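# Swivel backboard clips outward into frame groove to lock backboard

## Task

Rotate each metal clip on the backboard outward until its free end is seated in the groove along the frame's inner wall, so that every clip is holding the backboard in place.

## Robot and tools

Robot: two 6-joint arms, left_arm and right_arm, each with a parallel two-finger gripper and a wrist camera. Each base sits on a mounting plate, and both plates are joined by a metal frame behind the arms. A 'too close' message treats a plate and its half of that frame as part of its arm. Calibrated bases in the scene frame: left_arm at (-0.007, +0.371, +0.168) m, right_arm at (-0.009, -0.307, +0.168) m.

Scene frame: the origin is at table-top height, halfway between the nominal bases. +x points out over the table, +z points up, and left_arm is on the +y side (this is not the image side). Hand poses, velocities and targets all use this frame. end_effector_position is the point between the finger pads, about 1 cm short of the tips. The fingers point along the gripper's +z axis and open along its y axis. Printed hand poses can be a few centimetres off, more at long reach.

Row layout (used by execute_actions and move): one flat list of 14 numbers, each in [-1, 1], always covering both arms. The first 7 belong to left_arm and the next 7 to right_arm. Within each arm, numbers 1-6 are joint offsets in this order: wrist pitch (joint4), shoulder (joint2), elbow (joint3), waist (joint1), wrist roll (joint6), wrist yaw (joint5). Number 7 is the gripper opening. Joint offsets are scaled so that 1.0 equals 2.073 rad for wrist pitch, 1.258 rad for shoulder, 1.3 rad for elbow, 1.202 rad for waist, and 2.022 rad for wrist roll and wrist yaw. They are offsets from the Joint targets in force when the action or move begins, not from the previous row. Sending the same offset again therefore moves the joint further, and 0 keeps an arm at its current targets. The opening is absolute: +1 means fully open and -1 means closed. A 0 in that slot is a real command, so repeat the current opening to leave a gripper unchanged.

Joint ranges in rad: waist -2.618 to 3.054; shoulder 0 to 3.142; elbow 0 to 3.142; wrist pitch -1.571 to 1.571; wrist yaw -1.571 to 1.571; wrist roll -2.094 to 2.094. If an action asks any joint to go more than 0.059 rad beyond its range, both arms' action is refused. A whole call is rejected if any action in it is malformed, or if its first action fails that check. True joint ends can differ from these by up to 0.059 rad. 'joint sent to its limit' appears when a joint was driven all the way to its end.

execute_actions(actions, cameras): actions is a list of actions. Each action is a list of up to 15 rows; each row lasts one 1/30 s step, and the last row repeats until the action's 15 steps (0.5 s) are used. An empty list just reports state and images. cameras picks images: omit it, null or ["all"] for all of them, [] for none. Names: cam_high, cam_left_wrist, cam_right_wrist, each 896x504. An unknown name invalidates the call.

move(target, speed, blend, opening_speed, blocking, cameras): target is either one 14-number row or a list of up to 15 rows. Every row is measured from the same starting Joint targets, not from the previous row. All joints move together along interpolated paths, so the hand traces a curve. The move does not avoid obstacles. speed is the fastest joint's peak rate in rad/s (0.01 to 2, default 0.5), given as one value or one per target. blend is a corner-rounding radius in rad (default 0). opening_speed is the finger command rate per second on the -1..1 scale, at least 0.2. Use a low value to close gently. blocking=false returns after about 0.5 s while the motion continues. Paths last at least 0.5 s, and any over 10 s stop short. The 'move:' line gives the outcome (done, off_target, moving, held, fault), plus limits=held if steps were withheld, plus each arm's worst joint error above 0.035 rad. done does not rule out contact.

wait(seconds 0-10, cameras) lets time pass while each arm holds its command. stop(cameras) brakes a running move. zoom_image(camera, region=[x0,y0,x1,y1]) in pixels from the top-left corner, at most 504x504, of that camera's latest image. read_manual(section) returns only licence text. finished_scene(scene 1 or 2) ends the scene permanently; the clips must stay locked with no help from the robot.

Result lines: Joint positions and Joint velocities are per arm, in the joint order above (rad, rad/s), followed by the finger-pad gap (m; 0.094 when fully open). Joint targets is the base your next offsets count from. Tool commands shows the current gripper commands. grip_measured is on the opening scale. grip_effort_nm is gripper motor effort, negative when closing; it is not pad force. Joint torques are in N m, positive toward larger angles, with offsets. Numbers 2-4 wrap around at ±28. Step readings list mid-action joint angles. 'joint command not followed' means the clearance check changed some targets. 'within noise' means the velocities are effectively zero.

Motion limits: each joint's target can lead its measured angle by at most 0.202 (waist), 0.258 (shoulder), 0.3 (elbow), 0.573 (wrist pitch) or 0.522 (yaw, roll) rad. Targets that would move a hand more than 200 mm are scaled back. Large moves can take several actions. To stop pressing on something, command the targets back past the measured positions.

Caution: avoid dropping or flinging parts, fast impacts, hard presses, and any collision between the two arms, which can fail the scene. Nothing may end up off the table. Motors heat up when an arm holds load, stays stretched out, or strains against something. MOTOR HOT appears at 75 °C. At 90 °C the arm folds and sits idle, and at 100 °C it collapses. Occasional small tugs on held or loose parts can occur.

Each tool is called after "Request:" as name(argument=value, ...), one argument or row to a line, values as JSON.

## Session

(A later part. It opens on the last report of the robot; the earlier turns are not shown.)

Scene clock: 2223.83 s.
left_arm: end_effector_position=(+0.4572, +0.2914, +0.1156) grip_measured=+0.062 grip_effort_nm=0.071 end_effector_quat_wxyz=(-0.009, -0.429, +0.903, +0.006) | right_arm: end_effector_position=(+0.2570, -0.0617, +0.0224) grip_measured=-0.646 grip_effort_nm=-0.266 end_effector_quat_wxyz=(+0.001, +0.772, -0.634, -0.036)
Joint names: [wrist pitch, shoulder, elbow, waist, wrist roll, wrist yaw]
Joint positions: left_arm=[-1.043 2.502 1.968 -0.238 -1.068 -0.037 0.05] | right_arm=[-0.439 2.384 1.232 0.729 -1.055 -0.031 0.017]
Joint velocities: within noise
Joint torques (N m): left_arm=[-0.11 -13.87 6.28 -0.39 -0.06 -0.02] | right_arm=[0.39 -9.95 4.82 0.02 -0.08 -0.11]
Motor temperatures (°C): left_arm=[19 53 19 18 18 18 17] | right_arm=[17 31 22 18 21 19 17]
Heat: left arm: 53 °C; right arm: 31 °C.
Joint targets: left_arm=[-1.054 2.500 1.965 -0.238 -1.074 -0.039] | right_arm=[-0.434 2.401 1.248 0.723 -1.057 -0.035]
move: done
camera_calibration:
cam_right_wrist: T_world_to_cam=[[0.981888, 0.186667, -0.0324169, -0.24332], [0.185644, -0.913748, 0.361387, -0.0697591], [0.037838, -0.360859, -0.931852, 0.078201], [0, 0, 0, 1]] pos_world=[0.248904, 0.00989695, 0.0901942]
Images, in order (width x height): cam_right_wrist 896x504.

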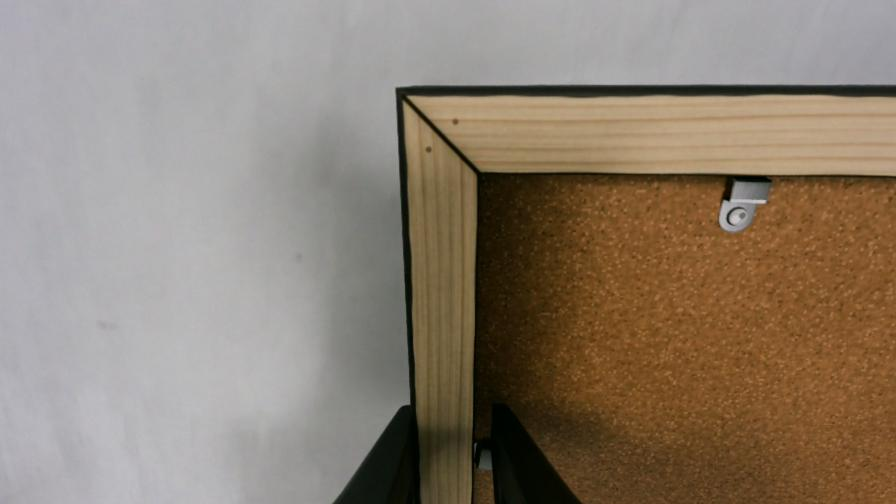

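Request:
move(
  target=[0,0,0,0,0,0,0.064,-0.055,-0.09,0,0,0,0,-0.64],
  speed=0.3,
  cameras=[],
)

Request:
move(
  target=[0,0,0,0,0,0,0.064,0,-0.02,0,0,0,0,0.28],
  opening_speed=1.5,
  cameras=["cam_right_wrist"],
)

Request:
zoom_image(
  camera="cam_right_wrist",
  region=[400, 300, 640, 480],
)

Scene clock: 2230.70 s.
left_arm: end_effector_position=(+0.4572, +0.2914, +0.1156) grip_measured=+0.062 grip_effort_nm=0.081 end_effector_quat_wxyz=(-0.009, -0.429, +0.903, +0.006) | right_arm: end_effector_position=(+0.2526, -0.0668, +0.0468) grip_measured=-0.641 grip_effort_nm=-0.002 end_effector_quat_wxyz=(+0.015, +0.772, -0.634, -0.039)
Joint names: [wrist pitch, shoulder, elbow, waist, wrist roll, wrist yaw]
Joint positions: left_arm=[-1.043 2.502 1.968 -0.238 -1.068 -0.037 0.05] | right_arm=[-0.536 2.314 1.232 0.729 -1.055 -0.031 0.017]
Joint velocities: within noise
Joint torques (N m): left_arm=[-0.15 -13.91 6.23 -0.44 -0.07 -0.02] | right_arm=[0.17 -13.74 5.05 -0.01 -0.07 -0.1]
Motor temperatures (°C): left_arm=[19 53 19 18 18 18 17] | right_arm=[17 31 22 18 21 19 17]
Heat: left arm: 53 °C; right arm: 31 °C.
Joint targets: left_arm=[-1.054 2.500 1.965 -0.238 -1.074 -0.039] | right_arm=[-0.548 2.288 1.248 0.723 -1.058 -0.035]
move: done
No camera images: "cameras" was empty.

Scene clock: 2231.57 s.
left_arm: end_effector_position=(+0.4572, +0.2914, +0.1156) grip_measured=+0.062 grip_effort_nm=0.066 end_effector_quat_wxyz=(-0.009, -0.429, +0.903, +0.006) | right_arm: end_effector_position=(+0.2555, -0.0646, +0.0525) grip_measured=+0.278 grip_effort_nm=0.061 end_effector_quat_wxyz=(+0.007, +0.772, -0.634, -0.037)
Joint names: [wrist pitch, shoulder, elbow, waist, wrist roll, wrist yaw]
Joint positions: left_arm=[-1.043 2.502 1.968 -0.238 -1.068 -0.037 0.05] | right_arm=[-0.538 2.297 1.232 0.729 -1.055 -0.031 0.06]
Joint velocities: within noise
Joint torques (N m): left_arm=[-0.16 -13.74 6.23 -0.44 -0.02 -0.02] | right_arm=[0.23 -14.57 5.12 -0.01 -0.06 -0.1]
Motor temperatures (°C): left_arm=[19 53 19 18 18 18 17] | right_arm=[17 31 22 18 21 19 17]
Heat: left arm: 53 °C; right arm: 31 °C.
Joint targets: left_arm=[-1.054 2.500 1.965 -0.238 -1.074 -0.039] | right_arm=[-0.548 2.263 1.248 0.723 -1.058 -0.035]
move: done
camera_calibration:
cam_right_wrist: T_world_to_cam=[[0.981364, 0.187221, -0.0432835, -0.239596], [0.189911, -0.910599, 0.367074, -0.0841554], [0.02931, -0.368453, -0.929184, 0.106785], [0, 0, 0, 1]] pos_world=[0.247983, 0.00757081, 0.119744]
Images, in order (width x height): cam_right_wrist 896x504.

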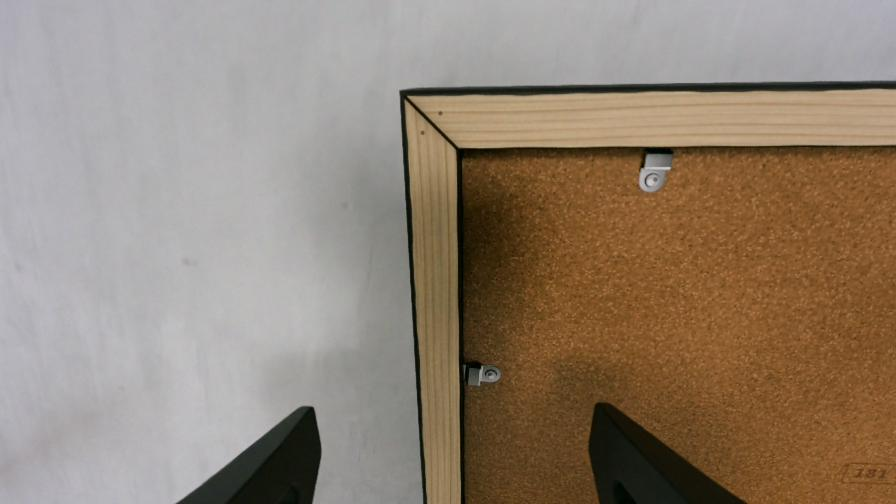

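Scaled by 2.100.

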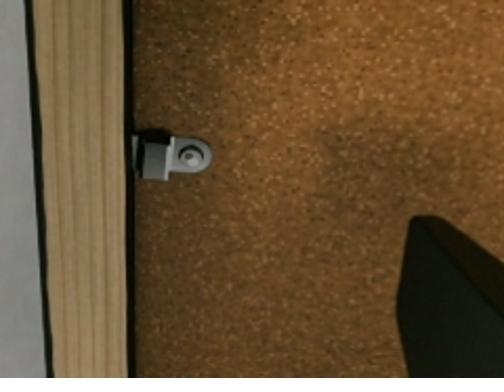

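Request:
move(
  target=[0,0,0,0,0,0,0.064,-0.1,-0.25,0,0,0,0,0.064],
  speed=0.6,
  cameras=["cam_high","cam_right_wrist"],
)

Request:
zoom_image(
  camera="cam_right_wrist",
  region=[400, 200, 820, 440],
)

Request:
zoom_image(
  camera="cam_high",
  region=[350, 180, 600, 400],
)

Scene clock: 2237.30 s.
left_arm: end_effector_position=(+0.4572, +0.2914, +0.1156) grip_measured=+0.062 grip_effort_nm=0.071 end_effector_quat_wxyz=(-0.009, -0.429, +0.903, +0.006) | right_arm: end_effector_position=(+0.2642, -0.0630, +0.1648) grip_measured=+0.066 grip_effort_nm=-0.159 end_effector_quat_wxyz=(-0.053, +0.771, -0.634, -0.027)
Joint names: [wrist pitch, shoulder, elbow, waist, wrist roll, wrist yaw]
Joint positions: left_arm=[-1.043 2.502 1.968 -0.238 -1.068 -0.037 0.05] | right_arm=[-0.744 1.967 1.232 0.729 -1.055 -0.031 0.05]
Joint velocities: within noise
Joint torques (N m): left_arm=[-0.13 -13.9 6.3 -0.43 -0.02 -0.04] | right_arm=[0.44 -11.6 6.22 -0.03 -0.07 -0.1]
Motor temperatures (°C): left_arm=[19 53 19 18 18 18 17] | right_arm=[17 32 22 18 21 19 17]
Heat: left arm: 53 °C; right arm: 32 °C.
Joint targets: left_arm=[-1.054 2.500 1.965 -0.238 -1.074 -0.039] | right_arm=[-0.755 1.948 1.248 0.723 -1.058 -0.035]
move: done
camera_calibration:
cam_right_wrist: T_world_to_cam=[[0.981324, 0.181581, 0.0634996, -0.261491], [0.153737, -0.938725, 0.308479, -0.108159], [0.115623, -0.292956, -0.949109, 0.196754], [0, 0, 0, 1]] pos_world=[0.250486, 0.00359013, 0.236711]
Images, in order (width x height): cam_high 896x504, cam_right_wrist 896x504.

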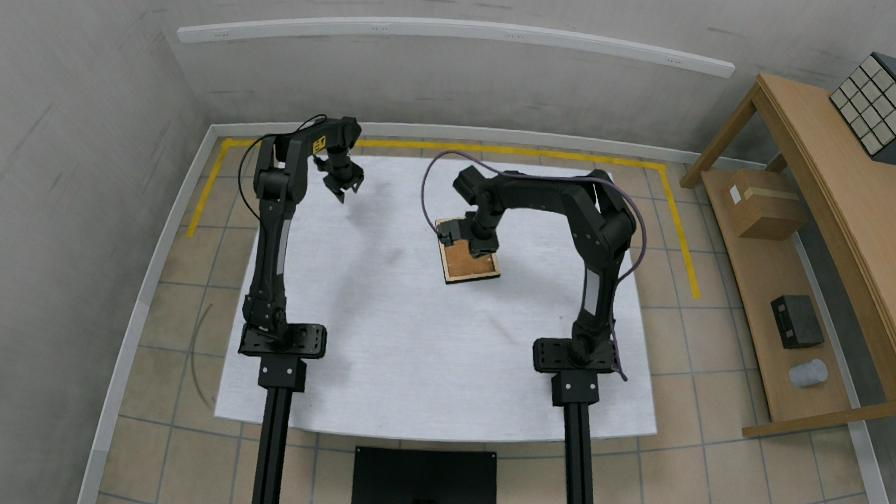

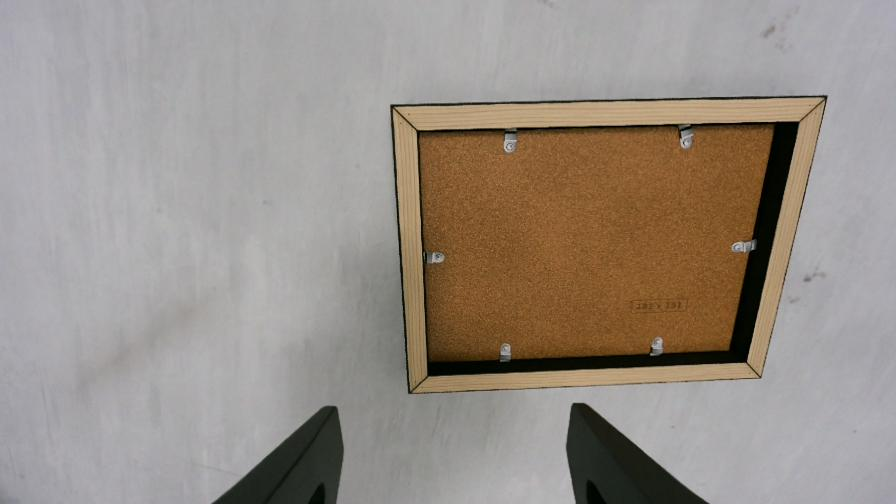

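Scaled by 1.200.

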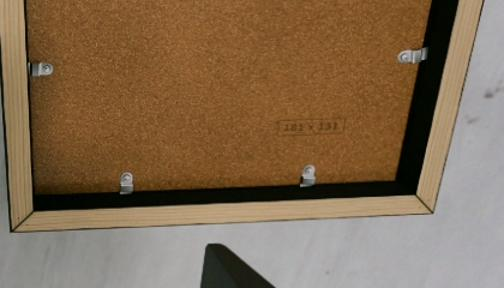

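Scaled by 2.016.

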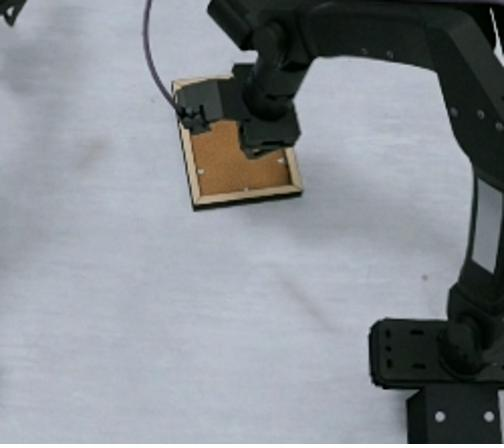

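Request:
zoom_image(
  camera="cam_right_wrist",
  region=[470, 310, 570, 390],
)

Request:
zoom_image(
  camera="cam_right_wrist",
  region=[620, 310, 720, 390],
)

Request:
zoom_image(
  camera="cam_right_wrist",
  region=[700, 210, 800, 290],
)

Request:
zoom_image(
  camera="cam_right_wrist",
  region=[640, 100, 740, 180],
)

Request:
zoom_image(
  camera="cam_right_wrist",
  region=[460, 100, 560, 180],
)

Request:
zoom_image(
  camera="cam_right_wrist",
  region=[390, 220, 490, 300],
)

Scaled by 5.040.

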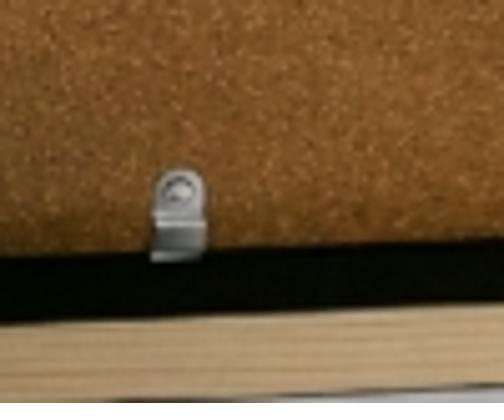

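Scaled by 5.040.

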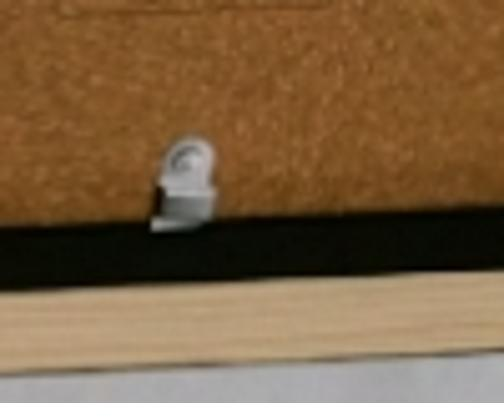

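Scaled by 5.040.

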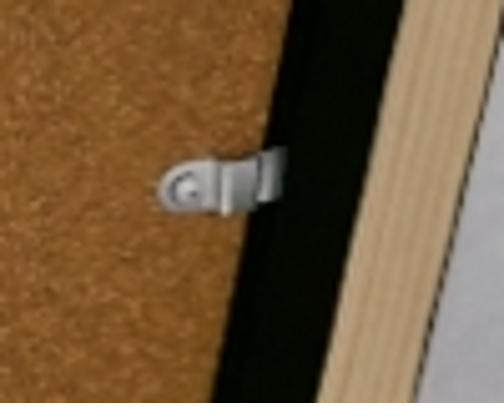

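Scaled by 5.040.

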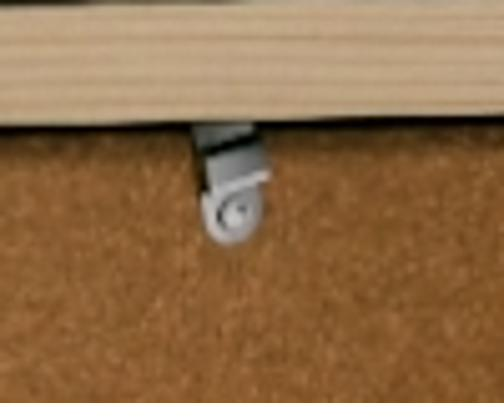

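Scaled by 5.040.

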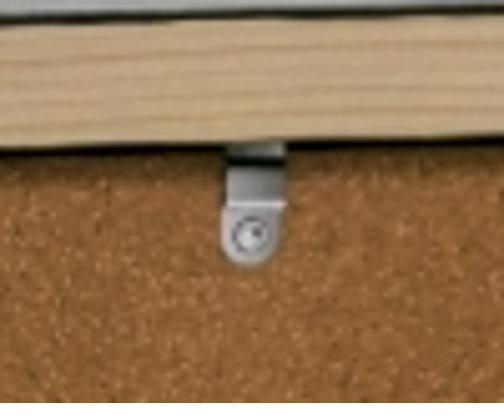

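Scaled by 5.040.

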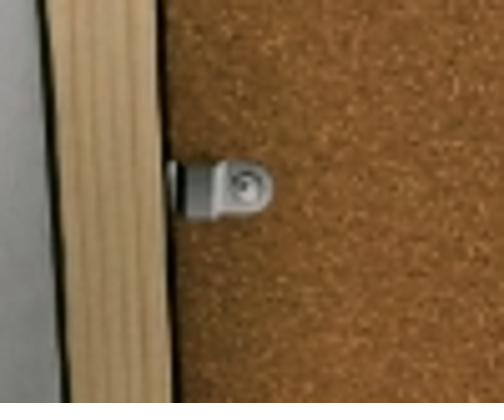

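Request:
move(
  target=[0,0,0,0,0,0,0.064,0.1,-0.1,-0.23,-0.2,0,0,0.064],
  speed=0.6,
  cameras=["cam_high","cam_right_wrist"],
)

Scene clock: 2263.20 s.
left_arm: end_effector_position=(+0.4572, +0.2914, +0.1156) grip_measured=+0.062 grip_effort_nm=0.071 end_effector_quat_wxyz=(-0.009, -0.429, +0.903, +0.006) | right_arm: end_effector_position=(+0.2752, -0.1561, +0.1377) grip_measured=+0.066 grip_effort_nm=-0.154 end_effector_quat_wxyz=(-0.063, +0.688, -0.723, -0.017)
Joint names: [wrist pitch, shoulder, elbow, waist, wrist roll, wrist yaw]
Joint positions: left_arm=[-1.043 2.502 1.968 -0.238 -1.068 -0.037 0.05] | right_arm=[-0.558 1.855 0.957 0.483 -1.055 -0.03 0.05]
Joint velocities: within noise
Joint torques (N m): left_arm=[-0.15 -13.85 6.42 -0.39 -0.08 -0.01] | right_arm=[0.68 -11.48 4.16 0.31 -0.05 -0.11]
Motor temperatures (°C): left_arm=[19 53 19 18 18 18 17] | right_arm=[17 33 22 18 21 19 17]
Heat: left arm: 53 °C; right arm: 33 °C.
Joint targets: left_arm=[-1.054 2.500 1.965 -0.238 -1.074 -0.039] | right_arm=[-0.548 1.822 0.948 0.482 -1.058 -0.035]
move: done
camera_calibration:
cam_right_wrist: T_world_to_cam=[[0.995079, -0.0637308, 0.0758746, -0.29743], [-0.0838634, -0.949514, 0.302307, -0.124289], [0.0527777, -0.307182, -0.950186, 0.157668], [0, 0, 0, 1]] pos_world=[0.277222, -0.0885368, 0.209955]
Images, in order (width x height): cam_high 896x504, cam_right_wrist 896x504.

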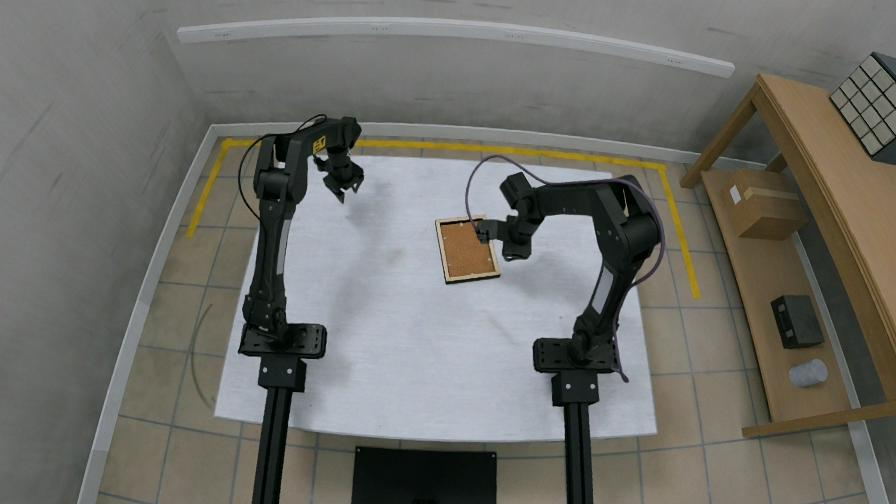

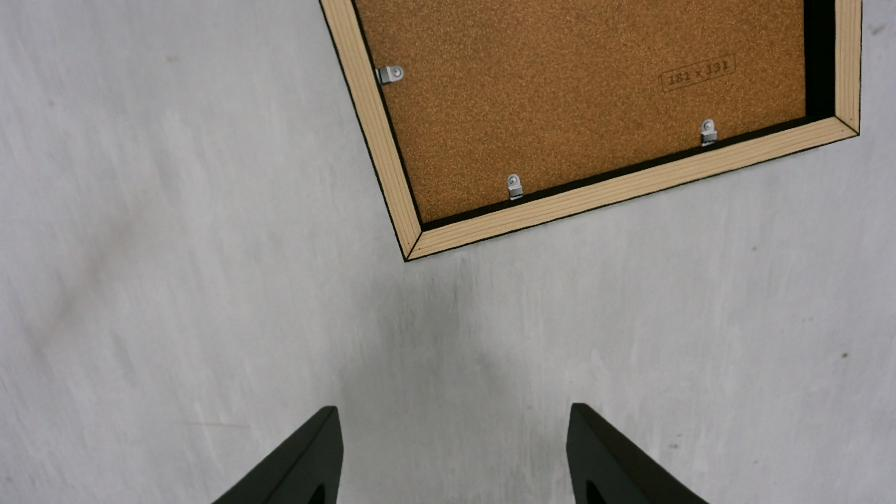

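Request:
zoom_image(
  camera="cam_right_wrist",
  region=[480, 150, 560, 214],
)

Request:
zoom_image(
  camera="cam_right_wrist",
  region=[670, 100, 750, 164],
)

Scaled by 6.300.

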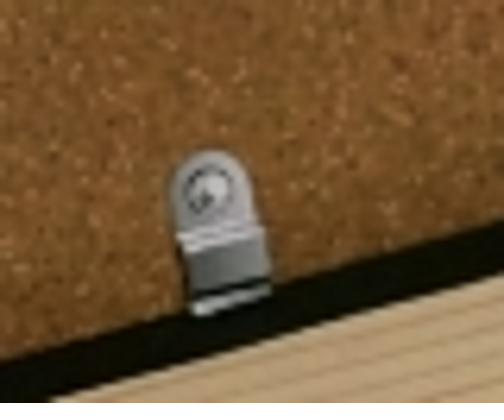

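Scaled by 6.300.

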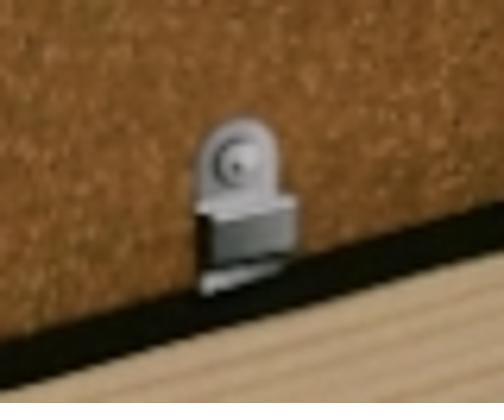

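Request:
move(
  target=[0,0,0,0,0,0,0.064,-0.22,0.245,0.54,0.157,0,0,0.064],
  speed=0.6,
  cameras=["cam_high","cam_right_wrist"],
)

Scene clock: 2286.57 s.
left_arm: end_effector_position=(+0.4572, +0.2914, +0.1156) grip_measured=+0.062 grip_effort_nm=0.066 end_effector_quat_wxyz=(-0.009, -0.429, +0.903, +0.006) | right_arm: end_effector_position=(+0.3234, -0.0483, +0.2027) grip_measured=+0.066 grip_effort_nm=-0.159 end_effector_quat_wxyz=(-0.049, +0.752, -0.657, -0.026)
Joint names: [wrist pitch, shoulder, elbow, waist, wrist roll, wrist yaw]
Joint positions: left_arm=[-1.043 2.502 1.968 -0.238 -1.068 -0.037 0.05] | right_arm=[-0.993 2.115 1.621 0.667 -1.055 -0.03 0.05]
Joint velocities: within noise
Joint torques (N m): left_arm=[-0.16 -13.89 6.2 -0.51 -0.05 0.02] | right_arm=[0.43 -10.28 7.66 0.87 -0.06 -0.1]
Motor temperatures (°C): left_arm=[19 53 19 18 18 18 17] | right_arm=[17 33 22 18 21 19 17]
Heat: left arm: 53 °C; right arm: 33 °C.
Joint targets: left_arm=[-1.054 2.500 1.965 -0.238 -1.074 -0.039] | right_arm=[-1.004 2.131 1.650 0.671 -1.058 -0.035]
move: done
camera_calibration:
cam_right_wrist: T_world_to_cam=[[0.991039, 0.121675, 0.0551041, -0.329002], [0.0984846, -0.944325, 0.313928, -0.0986374], [0.0902335, -0.305688, -0.947846, 0.237441], [0, 0, 0, 1]] pos_world=[0.314343, 0.0194686, 0.274152]
Images, in order (width x height): cam_high 896x504, cam_right_wrist 896x504.

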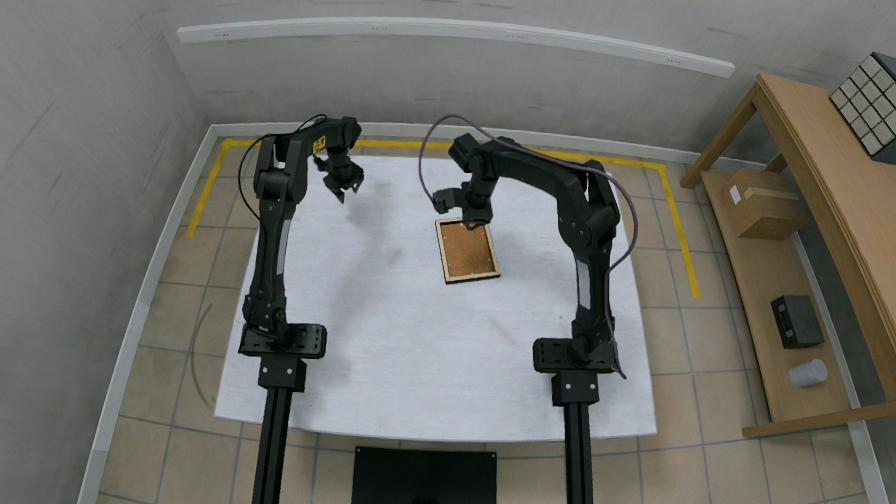

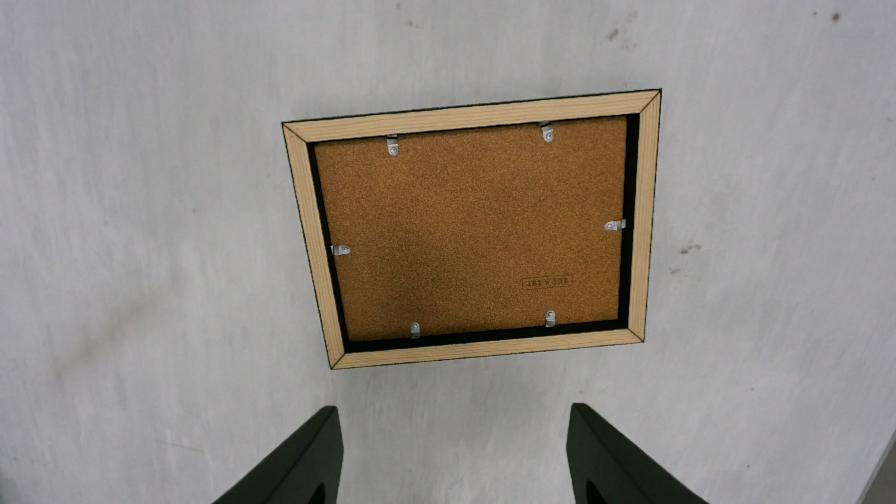

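Request:
zoom_image(
  camera="cam_right_wrist",
  region=[510, 100, 590, 164],
)

Request:
zoom_image(
  camera="cam_right_wrist",
  region=[520, 280, 600, 344],
)

Request:
zoom_image(
  camera="cam_right_wrist",
  region=[310, 210, 390, 274],
)

Request:
zoom_image(
  camera="cam_right_wrist",
  region=[580, 190, 660, 254],
)

Scaled by 6.300.

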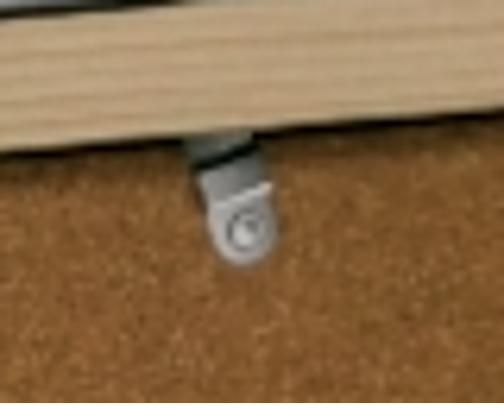

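Scaled by 6.300.

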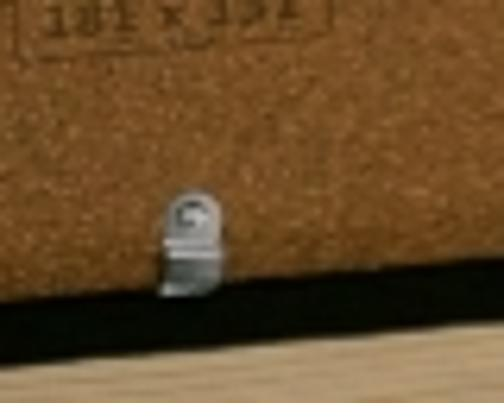

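Scaled by 6.300.

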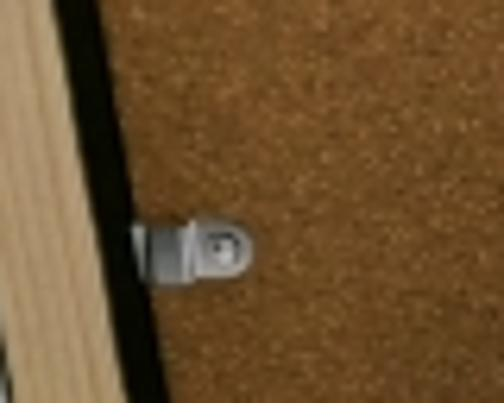

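Scaled by 6.300.

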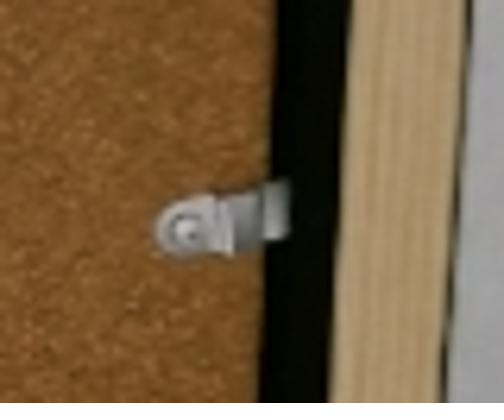

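Request:
move(
  target=[0,0,0,0,0,0,0.064,0,0,0,-0.7,0,0,0.064],
  speed=1.0,
  cameras=["cam_high"],
)

Request:
finished_scene(
  scene=1,
)

Scene clock: 2343.10 s.
left_arm: end_effector_position=(+0.4572, +0.2914, +0.1156) grip_measured=+0.062 grip_effort_nm=0.066 end_effector_quat_wxyz=(-0.009, -0.429, +0.903, +0.006) | right_arm: end_effector_position=(+0.4057, -0.3835, +0.1880) grip_measured=+0.066 grip_effort_nm=-0.159 end_effector_quat_wxyz=(+0.036, -0.418, +0.908, +0.007)
Joint names: [wrist pitch, shoulder, elbow, waist, wrist roll, wrist yaw]
Joint positions: left_arm=[-1.043 2.502 1.968 -0.238 -1.068 -0.037 0.05] | right_arm=[-0.994 2.119 1.621 -0.176 -1.055 -0.025 0.05]
Joint velocities: within noise
Joint torques (N m): left_arm=[-0.13 -13.83 6.2 -0.38 -0.04 -0.03] | right_arm=[0.35 -10.8 7.57 0.8 -0.06 -0.14]
Motor temperatures (°C): left_arm=[19 53 19 18 18 18 17] | right_arm=[17 30 24 18 21 19 17]
Heat: left arm: 53 °C; right arm: 30 °C.
Joint targets: left_arm=[-1.054 2.500 1.965 -0.238 -1.074 -0.039] | right_arm=[-1.004 2.131 1.650 -0.171 -1.058 -0.035]
move: done
Images, in order (width x height): cam_high 896x504.

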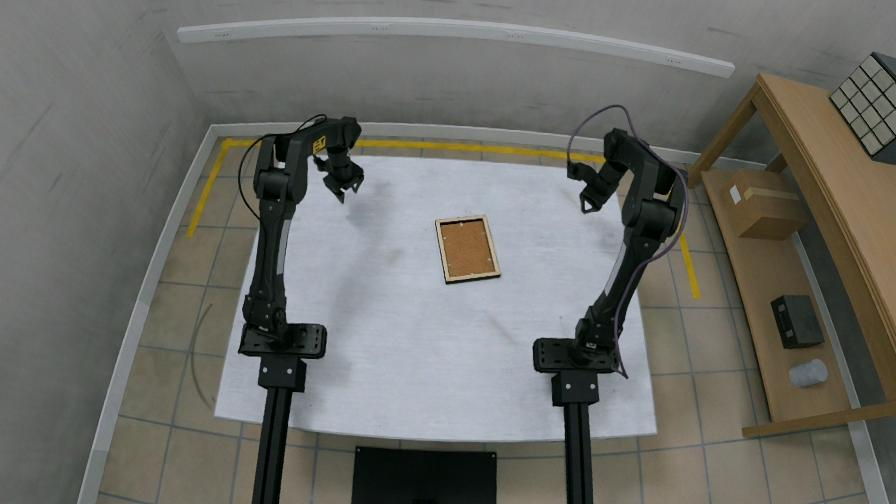

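The scene is finished: the task was done.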